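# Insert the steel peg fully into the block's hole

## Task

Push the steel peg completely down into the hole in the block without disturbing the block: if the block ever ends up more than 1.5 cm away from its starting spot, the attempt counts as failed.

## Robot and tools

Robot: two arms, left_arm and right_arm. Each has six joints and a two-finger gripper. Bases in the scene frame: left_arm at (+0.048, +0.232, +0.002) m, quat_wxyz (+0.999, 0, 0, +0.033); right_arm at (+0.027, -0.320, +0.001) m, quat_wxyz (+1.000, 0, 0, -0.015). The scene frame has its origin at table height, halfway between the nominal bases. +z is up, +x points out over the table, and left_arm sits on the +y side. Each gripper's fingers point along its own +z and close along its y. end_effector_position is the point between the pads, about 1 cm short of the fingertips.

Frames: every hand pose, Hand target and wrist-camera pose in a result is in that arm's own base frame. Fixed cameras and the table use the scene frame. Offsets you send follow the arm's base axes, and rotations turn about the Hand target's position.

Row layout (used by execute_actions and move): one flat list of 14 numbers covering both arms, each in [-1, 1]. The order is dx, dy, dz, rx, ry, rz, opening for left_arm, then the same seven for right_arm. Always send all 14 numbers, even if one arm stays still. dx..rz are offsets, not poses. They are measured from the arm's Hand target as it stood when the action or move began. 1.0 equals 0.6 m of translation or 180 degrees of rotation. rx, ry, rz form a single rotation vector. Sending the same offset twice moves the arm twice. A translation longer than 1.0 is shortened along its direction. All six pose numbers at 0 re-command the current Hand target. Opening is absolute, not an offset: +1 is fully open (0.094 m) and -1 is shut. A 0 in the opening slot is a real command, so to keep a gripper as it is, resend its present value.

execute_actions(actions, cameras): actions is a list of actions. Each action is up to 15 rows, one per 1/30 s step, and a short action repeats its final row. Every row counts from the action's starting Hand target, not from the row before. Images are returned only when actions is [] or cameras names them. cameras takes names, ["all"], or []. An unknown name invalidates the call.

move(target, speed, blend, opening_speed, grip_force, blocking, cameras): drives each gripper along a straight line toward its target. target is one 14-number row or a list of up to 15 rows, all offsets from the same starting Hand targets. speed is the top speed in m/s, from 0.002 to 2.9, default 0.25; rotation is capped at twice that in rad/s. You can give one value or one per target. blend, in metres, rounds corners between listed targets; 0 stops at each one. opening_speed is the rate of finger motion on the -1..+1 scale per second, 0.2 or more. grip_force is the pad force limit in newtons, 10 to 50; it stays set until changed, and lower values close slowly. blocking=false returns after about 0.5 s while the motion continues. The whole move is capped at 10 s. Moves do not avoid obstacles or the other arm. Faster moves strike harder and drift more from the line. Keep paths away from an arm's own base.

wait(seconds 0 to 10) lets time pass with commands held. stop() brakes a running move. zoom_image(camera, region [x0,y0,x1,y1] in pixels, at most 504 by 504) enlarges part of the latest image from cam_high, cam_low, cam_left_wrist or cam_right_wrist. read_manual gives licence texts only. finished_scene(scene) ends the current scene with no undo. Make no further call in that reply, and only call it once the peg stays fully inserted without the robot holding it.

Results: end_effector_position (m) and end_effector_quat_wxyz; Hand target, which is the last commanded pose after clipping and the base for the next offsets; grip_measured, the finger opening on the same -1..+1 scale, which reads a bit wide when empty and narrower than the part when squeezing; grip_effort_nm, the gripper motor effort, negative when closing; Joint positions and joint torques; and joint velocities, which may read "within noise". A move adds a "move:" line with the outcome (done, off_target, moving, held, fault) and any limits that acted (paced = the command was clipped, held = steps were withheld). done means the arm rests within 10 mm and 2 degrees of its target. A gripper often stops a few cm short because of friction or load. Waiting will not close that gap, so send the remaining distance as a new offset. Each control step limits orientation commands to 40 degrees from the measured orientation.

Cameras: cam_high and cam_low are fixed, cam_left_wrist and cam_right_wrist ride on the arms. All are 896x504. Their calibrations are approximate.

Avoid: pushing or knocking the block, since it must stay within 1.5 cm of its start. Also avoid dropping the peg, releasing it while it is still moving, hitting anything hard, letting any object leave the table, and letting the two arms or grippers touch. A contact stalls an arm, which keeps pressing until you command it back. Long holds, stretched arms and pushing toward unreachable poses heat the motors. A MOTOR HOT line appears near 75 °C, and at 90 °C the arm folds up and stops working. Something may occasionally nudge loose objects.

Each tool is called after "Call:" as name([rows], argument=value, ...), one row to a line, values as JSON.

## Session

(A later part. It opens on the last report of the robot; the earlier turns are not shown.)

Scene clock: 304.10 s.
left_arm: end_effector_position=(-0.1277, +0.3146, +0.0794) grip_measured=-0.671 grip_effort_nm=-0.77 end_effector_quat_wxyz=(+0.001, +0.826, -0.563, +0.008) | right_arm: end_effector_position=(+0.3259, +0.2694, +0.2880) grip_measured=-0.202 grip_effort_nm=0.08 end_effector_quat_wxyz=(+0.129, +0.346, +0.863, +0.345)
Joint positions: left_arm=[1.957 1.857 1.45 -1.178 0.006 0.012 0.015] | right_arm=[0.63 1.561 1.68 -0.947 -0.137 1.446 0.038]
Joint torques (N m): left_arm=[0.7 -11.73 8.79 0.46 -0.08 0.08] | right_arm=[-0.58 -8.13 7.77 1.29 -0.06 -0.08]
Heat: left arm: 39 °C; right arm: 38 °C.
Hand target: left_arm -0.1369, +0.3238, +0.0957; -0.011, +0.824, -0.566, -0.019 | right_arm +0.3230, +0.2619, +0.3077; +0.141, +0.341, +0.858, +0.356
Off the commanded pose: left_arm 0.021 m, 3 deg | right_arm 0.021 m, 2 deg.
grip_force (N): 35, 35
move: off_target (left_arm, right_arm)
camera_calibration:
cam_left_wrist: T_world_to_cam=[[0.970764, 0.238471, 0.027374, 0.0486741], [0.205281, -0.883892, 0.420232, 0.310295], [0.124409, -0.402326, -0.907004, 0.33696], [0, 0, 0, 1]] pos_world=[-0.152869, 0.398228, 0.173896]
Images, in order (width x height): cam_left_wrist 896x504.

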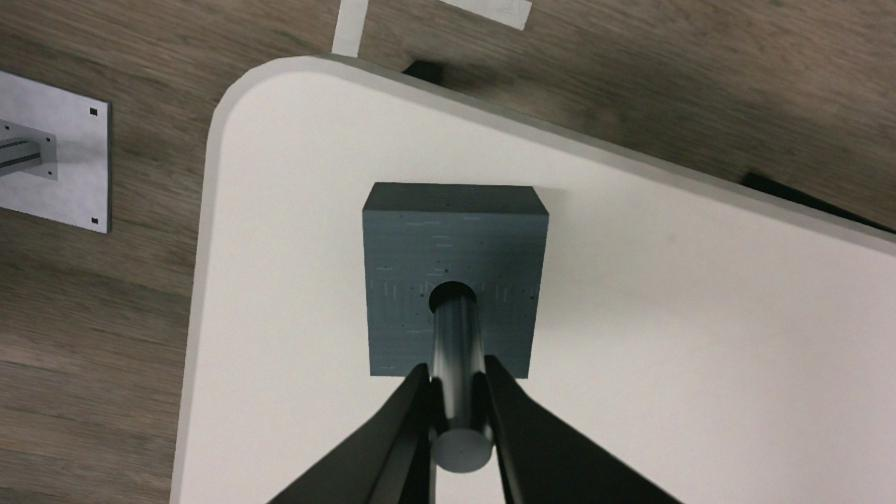

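Call:
move(target=[-0.0006,0.0015,0.009,0,0,0,-0.85,0,0,0,0,0,0,-0.2], speed=0.05, cameras=["cam_left_wrist"])

Call:
zoom_image(camera="cam_left_wrist", region=[380, 240, 530, 350])

Scene clock: 308.93 s.
left_arm: end_effector_position=(-0.1303, +0.3178, +0.0851) grip_measured=-0.671 grip_effort_nm=-0.77 end_effector_quat_wxyz=(+0.000, +0.826, -0.563, +0.001) | right_arm: end_effector_position=(+0.3259, +0.2694, +0.2880) grip_measured=-0.202 grip_effort_nm=0.08 end_effector_quat_wxyz=(+0.129, +0.346, +0.863, +0.345)
Joint positions: left_arm=[1.957 1.857 1.473 -1.189 0 0.012 0.015] | right_arm=[0.63 1.561 1.68 -0.947 -0.137 1.446 0.038]
Joint torques (N m): left_arm=[0.59 -11.49 8.85 0.39 -0.05 0.09] | right_arm=[-0.58 -8.18 7.83 1.3 -0.07 -0.07]
Heat: left arm: 39 °C; right arm: 38 °C.
Hand target: left_arm -0.1372, +0.3247, +0.1011; -0.011, +0.824, -0.566, -0.019 | right_arm +0.3230, +0.2619, +0.3077; +0.141, +0.341, +0.858, +0.356
Off the commanded pose: left_arm 0.019 m, 3 deg | right_arm 0.021 m, 2 deg.
grip_force (N): 35, 35
move: off_target (left_arm, right_arm)
camera_calibration:
cam_left_wrist: T_world_to_cam=[[0.971012, 0.238235, 0.019491, 0.0508967], [0.209551, -0.887653, 0.410074, 0.313979], [0.114995, -0.394103, -0.911844, 0.340361], [0, 0, 0, 1]] pos_world=[-0.154356, 0.400716, 0.180609]
Images, in order (width x height): cam_left_wrist 896x504.

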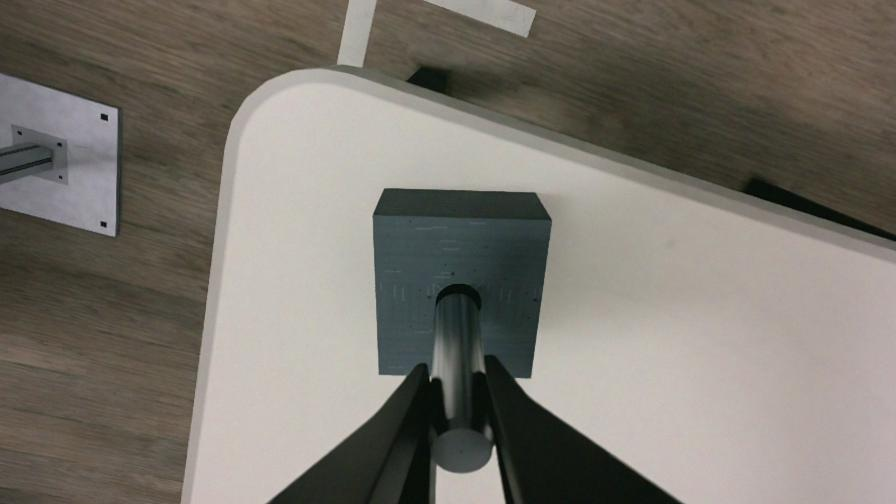

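Scaled by 3.360 from the camera's 896x504 image, which has a finer 1280x720 frame.

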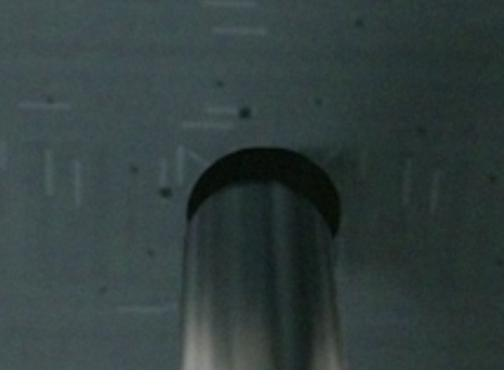

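Call:
move(target=[0.0025,-0.0065,-0.0195,0,0,0,-0.85,0,0,0,0,0,0,-0.2], speed=0.05, cameras=["cam_left_wrist"])

Call:
zoom_image(camera="cam_left_wrist", region=[380, 240, 530, 350])

Scene clock: 325.87 s.
left_arm: end_effector_position=(-0.1301, +0.3174, +0.0820) grip_measured=-0.671 grip_effort_nm=-0.77 end_effector_quat_wxyz=(+0.000, +0.826, -0.563, +0.001) | right_arm: end_effector_position=(+0.3259, +0.2694, +0.2880) grip_measured=-0.202 grip_effort_nm=0.08 end_effector_quat_wxyz=(+0.129, +0.346, +0.863, +0.345)
Joint positions: left_arm=[1.957 1.857 1.461 -1.176 0 0.012 0.015] | right_arm=[0.63 1.561 1.68 -0.947 -0.137 1.446 0.038]
Joint torques (N m): left_arm=[0.68 -12.4 5.09 0.76 -0.06 0.1] | right_arm=[-0.61 -8.14 7.82 1.27 -0.09 -0.08]
Heat: left arm: 40 °C; right arm: 38 °C.
Hand target: left_arm -0.1357, +0.3208, +0.0894; -0.011, +0.824, -0.566, -0.019 | right_arm +0.3230, +0.2619, +0.3077; +0.141, +0.341, +0.858, +0.356
Off the commanded pose: left_arm 0.010 m, 3 deg | right_arm 0.021 m, 2 deg.
grip_force (N): 35, 35
move: off_target (left_arm, right_arm)
camera_calibration:
cam_left_wrist: T_world_to_cam=[[0.971012, 0.238235, 0.019491, 0.0509772], [0.209551, -0.887653, 0.410074, 0.314745], [0.114995, -0.394103, -0.911844, 0.337417], [0, 0, 0, 1]] pos_world=[-0.154256, 0.400216, 0.177609]
Images, in order (width x height): cam_left_wrist 896x504.

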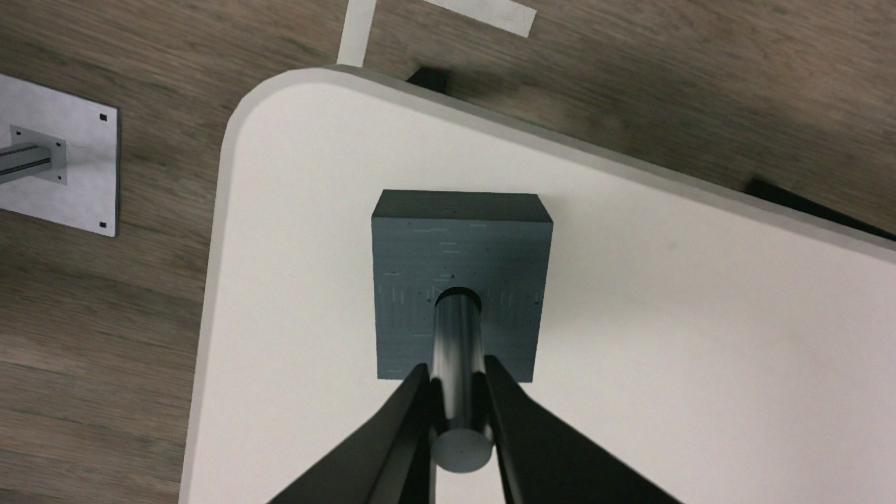

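Scaled by 3.360 from the camera's 896x504 image, which has a finer 1280x720 frame.

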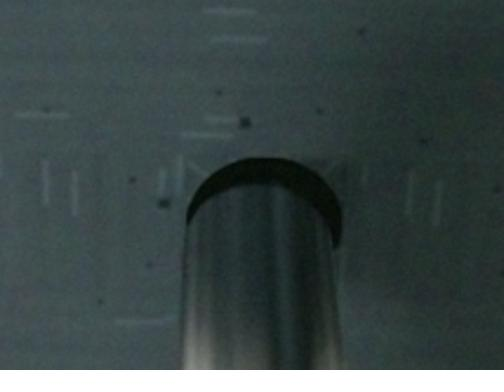

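Call:
move(target=[0.0008,0.0002,-0.011,0,0,0,-0.85,0,0,0,0,0,0,-0.2], speed=0.05, cameras=["cam_left_wrist"])

Call:
zoom_image(camera="cam_left_wrist", region=[380, 240, 530, 350])

Scene clock: 333.77 s.
left_arm: end_effector_position=(-0.1300, +0.3173, +0.0767) grip_measured=-0.671 grip_effort_nm=-0.77 end_effector_quat_wxyz=(+0.000, +0.826, -0.563, +0.000) | right_arm: end_effector_position=(+0.3259, +0.2694, +0.2880) grip_measured=-0.202 grip_effort_nm=0.08 end_effector_quat_wxyz=(+0.129, +0.346, +0.863, +0.345)
Joint positions: left_arm=[1.957 1.857 1.439 -1.152 0 0.012 0.015] | right_arm=[0.63 1.561 1.68 -0.947 -0.137 1.446 0.038]
Joint torques (N m): left_arm=[0.5 -12.03 5.07 0.75 -0.07 0.1] | right_arm=[-0.62 -8.2 7.82 1.29 -0.09 -0.08]
Heat: left arm: 40 °C; right arm: 38 °C.
Hand target: left_arm -0.1353, +0.3210, +0.0828; -0.011, +0.824, -0.566, -0.019 | right_arm +0.3230, +0.2619, +0.3077; +0.141, +0.341, +0.858, +0.356
Off the commanded pose: left_arm 0.009 m, 3 deg | right_arm 0.021 m, 2 deg.
grip_force (N): 35, 35
move: off_target (left_arm, right_arm)
camera_calibration:
cam_left_wrist: T_world_to_cam=[[0.97102, 0.238237, 0.019079, 0.0510484], [0.21006, -0.888796, 0.407329, 0.317443], [0.113998, -0.391517, -0.913082, 0.331613], [0, 0, 0, 1]] pos_world=[-0.154055, 0.399813, 0.172512]
Images, in order (width x height): cam_left_wrist 896x504.

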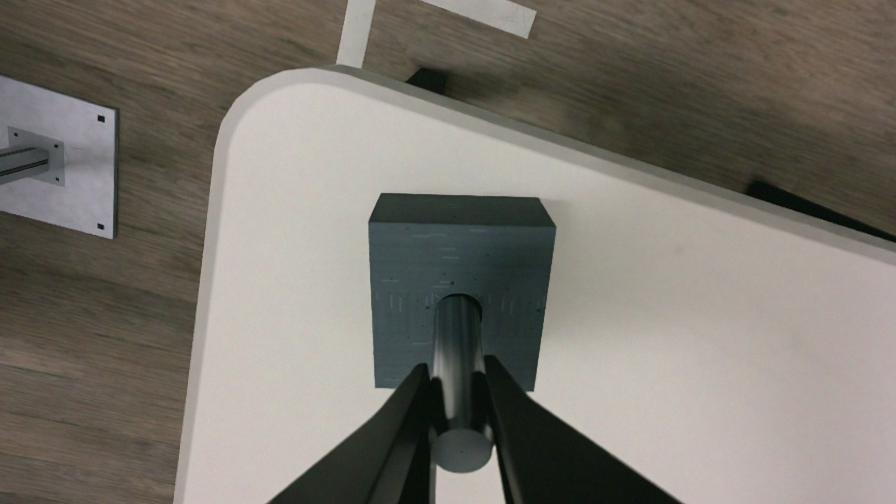

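Scaled by 3.360 from the camera's 896x504 image, which has a finer 1280x720 frame.

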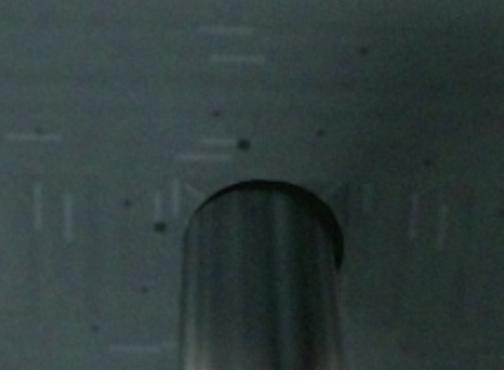

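Call:
move(target=[0,0,-0.0445,0,0,0,-0.85,0,0,0,0,0,0,-0.2], speed=0.08, cameras=["cam_left_wrist"])

Call:
zoom_image(camera="cam_left_wrist", region=[320, 170, 620, 504])

Scene clock: 343.23 s.
left_arm: end_effector_position=(-0.1297, +0.3172, +0.0567) grip_measured=-0.671 grip_effort_nm=-0.77 end_effector_quat_wxyz=(-0.006, +0.826, -0.563, -0.007) | right_arm: end_effector_position=(+0.3259, +0.2694, +0.2880) grip_measured=-0.202 grip_effort_nm=0.08 end_effector_quat_wxyz=(+0.129, +0.346, +0.863, +0.345)
Joint positions: left_arm=[1.957 1.857 1.358 -1.054 0.002 0.012 0.015] | right_arm=[0.63 1.561 1.68 -0.947 -0.137 1.446 0.038]
Joint torques (N m): left_arm=[0.57 -9.89 4.93 0.84 -0.04 0.08] | right_arm=[-0.58 -8.13 7.84 1.29 -0.08 -0.08]
Heat: left arm: 41 °C; right arm: 38 °C.
Hand target: left_arm -0.1353, +0.3210, +0.0561; -0.011, +0.824, -0.566, -0.019 | right_arm +0.3230, +0.2619, +0.3077; +0.141, +0.341, +0.858, +0.356
Off the commanded pose: left_arm 0.007 m, 2 deg | right_arm 0.021 m, 2 deg.
grip_force (N): 35, 35
move: off_target (right_arm)
camera_calibration:
cam_left_wrist: T_world_to_cam=[[0.971111, 0.237935, 0.0181547, 0.0512829], [0.212028, -0.895273, 0.391831, 0.32867], [0.109483, -0.376662, -0.919858, 0.308352], [0, 0, 0, 1]] pos_world=[-0.153248, 0.398191, 0.153926]
Images, in order (width x height): cam_left_wrist 896x504.

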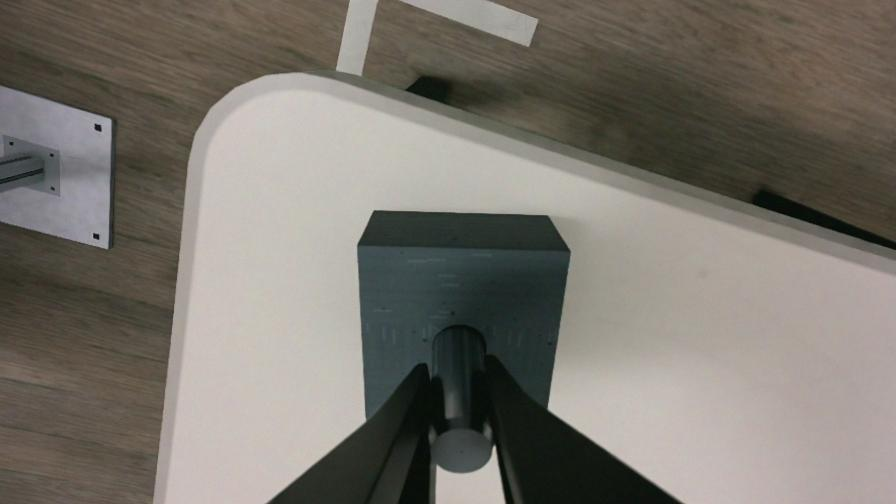

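Scaled by 1.509 from the camera's 896x504 image, which has a finer 1280x720 frame.

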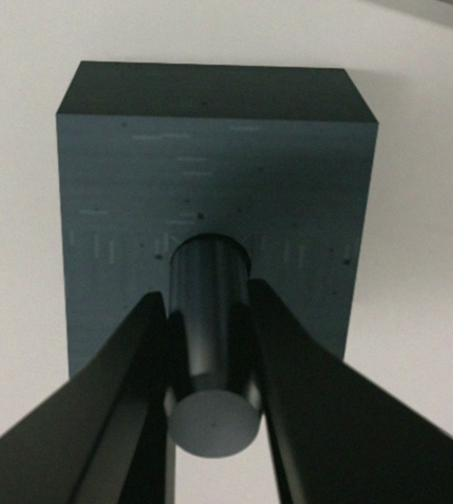

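Call:
move(target=[0,0,-0.0165,0,0,0,-0.85,0,0,0,0,0,0,-0.2], speed=0.06, cameras=["cam_left_wrist"])

Call:
zoom_image(camera="cam_left_wrist", region=[320, 170, 620, 504])

Scene clock: 347.80 s.
left_arm: end_effector_position=(-0.1296, +0.3169, +0.0500) grip_measured=-0.671 grip_effort_nm=-0.77 end_effector_quat_wxyz=(-0.007, +0.826, -0.563, -0.009) | right_arm: end_effector_position=(+0.3259, +0.2694, +0.2880) grip_measured=-0.202 grip_effort_nm=0.08 end_effector_quat_wxyz=(+0.129, +0.346, +0.863, +0.345)
Joint positions: left_arm=[1.957 1.857 1.33 -1.02 0.002 0.012 0.015] | right_arm=[0.63 1.561 1.68 -0.947 -0.137 1.446 0.038]
Joint torques (N m): left_arm=[0.5 -9.02 4.97 0.89 -0.05 0.09] | right_arm=[-0.61 -8.18 7.76 1.28 -0.08 -0.08]
Heat: left arm: 40 °C; right arm: 38 °C.
Hand target: left_arm -0.1353, +0.3210, +0.0462; -0.011, +0.824, -0.566, -0.019 | right_arm +0.3230, +0.2619, +0.3077; +0.141, +0.341, +0.858, +0.356
Off the commanded pose: left_arm 0.008 m, 1 deg | right_arm 0.021 m, 2 deg.
grip_force (N): 35, 35
move: off_target (right_arm)
camera_calibration:
cam_left_wrist: T_world_to_cam=[[0.971158, 0.237814, 0.0172118, 0.0515096], [0.212932, -0.897501, 0.386201, 0.332037], [0.107292, -0.371398, -0.922254, 0.300298], [0, 0, 0, 1]] pos_world=[-0.152945, 0.397284, 0.147832]
Images, in order (width x height): cam_left_wrist 896x504.

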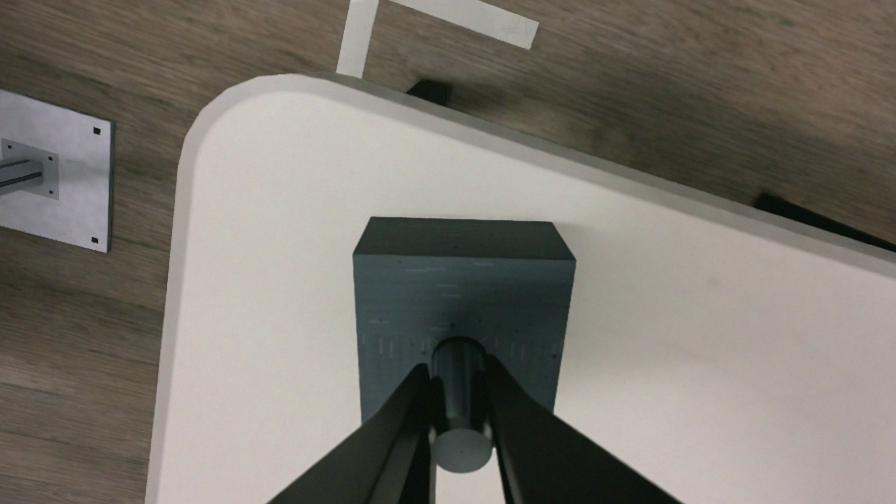

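Scaled by 1.509 from the camera's 896x504 image, which has a finer 1280x720 frame.

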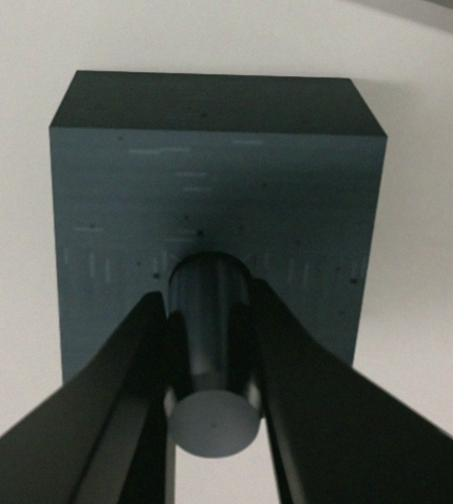

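Call:
move(target=[0,0,-0.0125,0,0,0,-0.85,0,0,0,0,0,0,-0.2], speed=0.05, cameras=["cam_left_wrist"])

Call:
zoom_image(camera="cam_left_wrist", region=[320, 170, 620, 504])

Scene clock: 351.37 s.
left_arm: end_effector_position=(-0.1296, +0.3170, +0.0467) grip_measured=-0.671 grip_effort_nm=-0.77 end_effector_quat_wxyz=(-0.009, +0.826, -0.563, -0.011) | right_arm: end_effector_position=(+0.3259, +0.2694, +0.2880) grip_measured=-0.202 grip_effort_nm=0.08 end_effector_quat_wxyz=(+0.129, +0.346, +0.863, +0.345)
Joint positions: left_arm=[1.957 1.857 1.316 -1.001 0.002 0.012 0.015] | right_arm=[0.63 1.561 1.68 -0.947 -0.137 1.446 0.038]
Joint torques (N m): left_arm=[0.59 -8.29 4.48 0.99 -0.05 0.07] | right_arm=[-0.55 -8.2 7.79 1.27 -0.08 -0.08]
Heat: left arm: 39 °C; right arm: 38 °C.
Hand target: left_arm -0.1353, +0.3210, +0.0387; -0.011, +0.824, -0.566, -0.019 | right_arm +0.3230, +0.2619, +0.3077; +0.141, +0.341, +0.858, +0.356
Off the commanded pose: left_arm 0.011 m, 1 deg | right_arm 0.021 m, 2 deg.
grip_force (N): 35, 35
move: off_target (left_arm, right_arm)
camera_calibration:
cam_left_wrist: T_world_to_cam=[[0.971201, 0.237688, 0.0165557, 0.0515652], [0.213542, -0.899147, 0.382014, 0.334319], [0.105686, -0.367477, -0.924008, 0.295889], [0, 0, 0, 1]] pos_world=[-0.152743, 0.397078, 0.144836]
Images, in order (width x height): cam_left_wrist 896x504.

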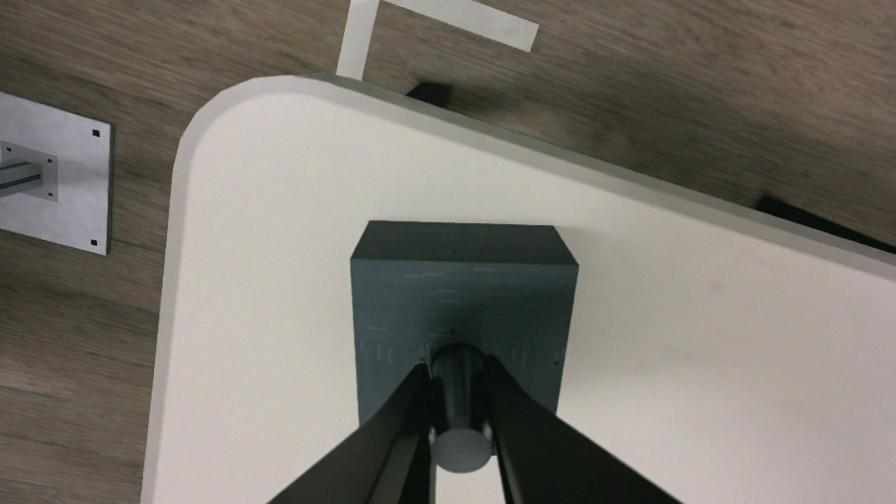

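Scaled by 1.509 from the camera's 896x504 image, which has a finer 1280x720 frame.

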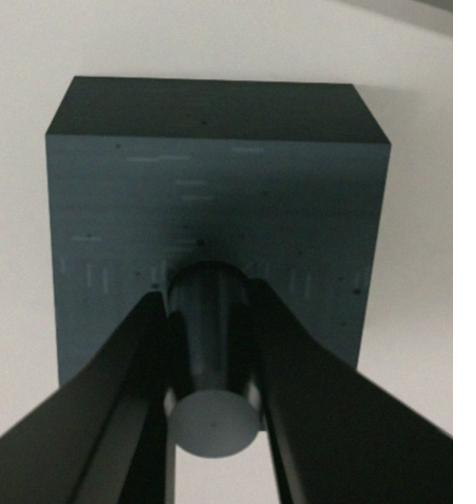

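Call:
move(target=[0,0,-0.0085,0,0,0,-0.85,0,0,0,0,0,0,-0.2], speed=0.05, cameras=[])

Scene clock: 354.97 s.
left_arm: end_effector_position=(-0.1295, +0.3168, +0.0460) grip_measured=-0.671 grip_effort_nm=-0.77 end_effector_quat_wxyz=(-0.009, +0.826, -0.563, -0.011) | right_arm: end_effector_position=(+0.3259, +0.2694, +0.2880) grip_measured=-0.202 grip_effort_nm=0.08 end_effector_quat_wxyz=(+0.129, +0.346, +0.863, +0.345)
Joint positions: left_arm=[1.957 1.857 1.313 -0.998 0.002 0.012 0.015] | right_arm=[0.63 1.561 1.68 -0.947 -0.137 1.446 0.038]
Joint torques (N m): left_arm=[0.5 -7.75 3.58 1.16 -0.04 0.1] | right_arm=[-0.61 -8.12 7.76 1.31 -0.07 -0.08]
Heat: left arm: 39 °C; right arm: 39 °C.
Hand target: left_arm -0.1353, +0.3210, +0.0336; -0.011, +0.824, -0.566, -0.019 | right_arm +0.3230, +0.2619, +0.3077; +0.141, +0.341, +0.858, +0.356
Off the commanded pose: left_arm 0.014 m, 1 deg | right_arm 0.021 m, 2 deg.
grip_force (N): 35, 35
move: off_target (left_arm, right_arm)
No camera images: "cameras" was empty.

Call:
move([
  [0.0018,-0.0047,0.0207,0,0,0,-0.85,0,0,0,0,0,0,-0.2],
  [0.0018,-0.0047,0.0207,0,0,0,-0.35,0,0,0,0,0,0,-0.2],
  [0.0018,-0.0047,0.2,0,0,0,-0.35,0,0,0,0,0,0,-0.2],
], speed=[0.05,0.05,0.15], opening_speed=0.6, cameras=["cam_left_wrist"])

Call:
zoom_image(camera="cam_left_wrist", region=[300, 100, 640, 400])

Scene clock: 365.63 s.
left_arm: end_effector_position=(-0.1292, +0.3153, +0.1341) grip_measured=-0.352 grip_effort_nm=0.09 end_effector_quat_wxyz=(+0.003, +0.826, -0.563, +0.005) | right_arm: end_effector_position=(+0.3259, +0.2694, +0.2880) grip_measured=-0.202 grip_effort_nm=0.08 end_effector_quat_wxyz=(+0.129, +0.346, +0.863, +0.345)
Joint positions: left_arm=[1.957 1.847 1.654 -1.39 0 0.012 0.03] | right_arm=[0.63 1.561 1.68 -0.947 -0.137 1.446 0.038]
Joint torques (N m): left_arm=[0.54 -12.77 8.38 0.36 -0.04 0.09] | right_arm=[-0.61 -8.17 7.75 1.28 -0.08 -0.09]
Heat: left arm: 38 °C; right arm: 39 °C.
Hand target: left_arm -0.1342, +0.3181, +0.1536; -0.011, +0.824, -0.566, -0.019 | right_arm +0.3230, +0.2619, +0.3077; +0.141, +0.341, +0.858, +0.356
Off the commanded pose: left_arm 0.020 m, 3 deg | right_arm 0.021 m, 2 deg.
grip_force (N): 35, 35
move: off_target (left_arm, right_arm)
camera_calibration:
cam_left_wrist: T_world_to_cam=[[0.970924, 0.238478, 0.0208562, 0.0493806], [0.208172, -0.884123, 0.41832, 0.288956], [0.118199, -0.401815, -0.90806, 0.386325], [0, 0, 0, 1]] pos_world=[-0.153761, 0.398927, 0.2289]
Images, in order (width x height): cam_left_wrist 896x504.

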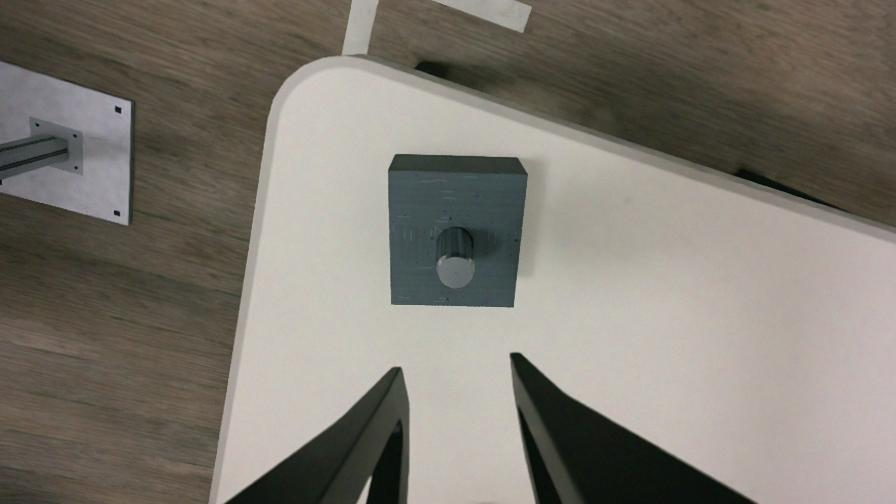

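Scaled by 1.482 from the camera's 896x504 image, which has a finer 1280x720 frame.

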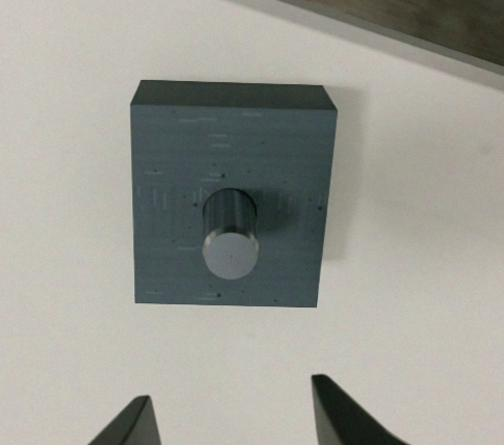

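Call:
finished_scene(scene=2)

The scene is finished: the task was done.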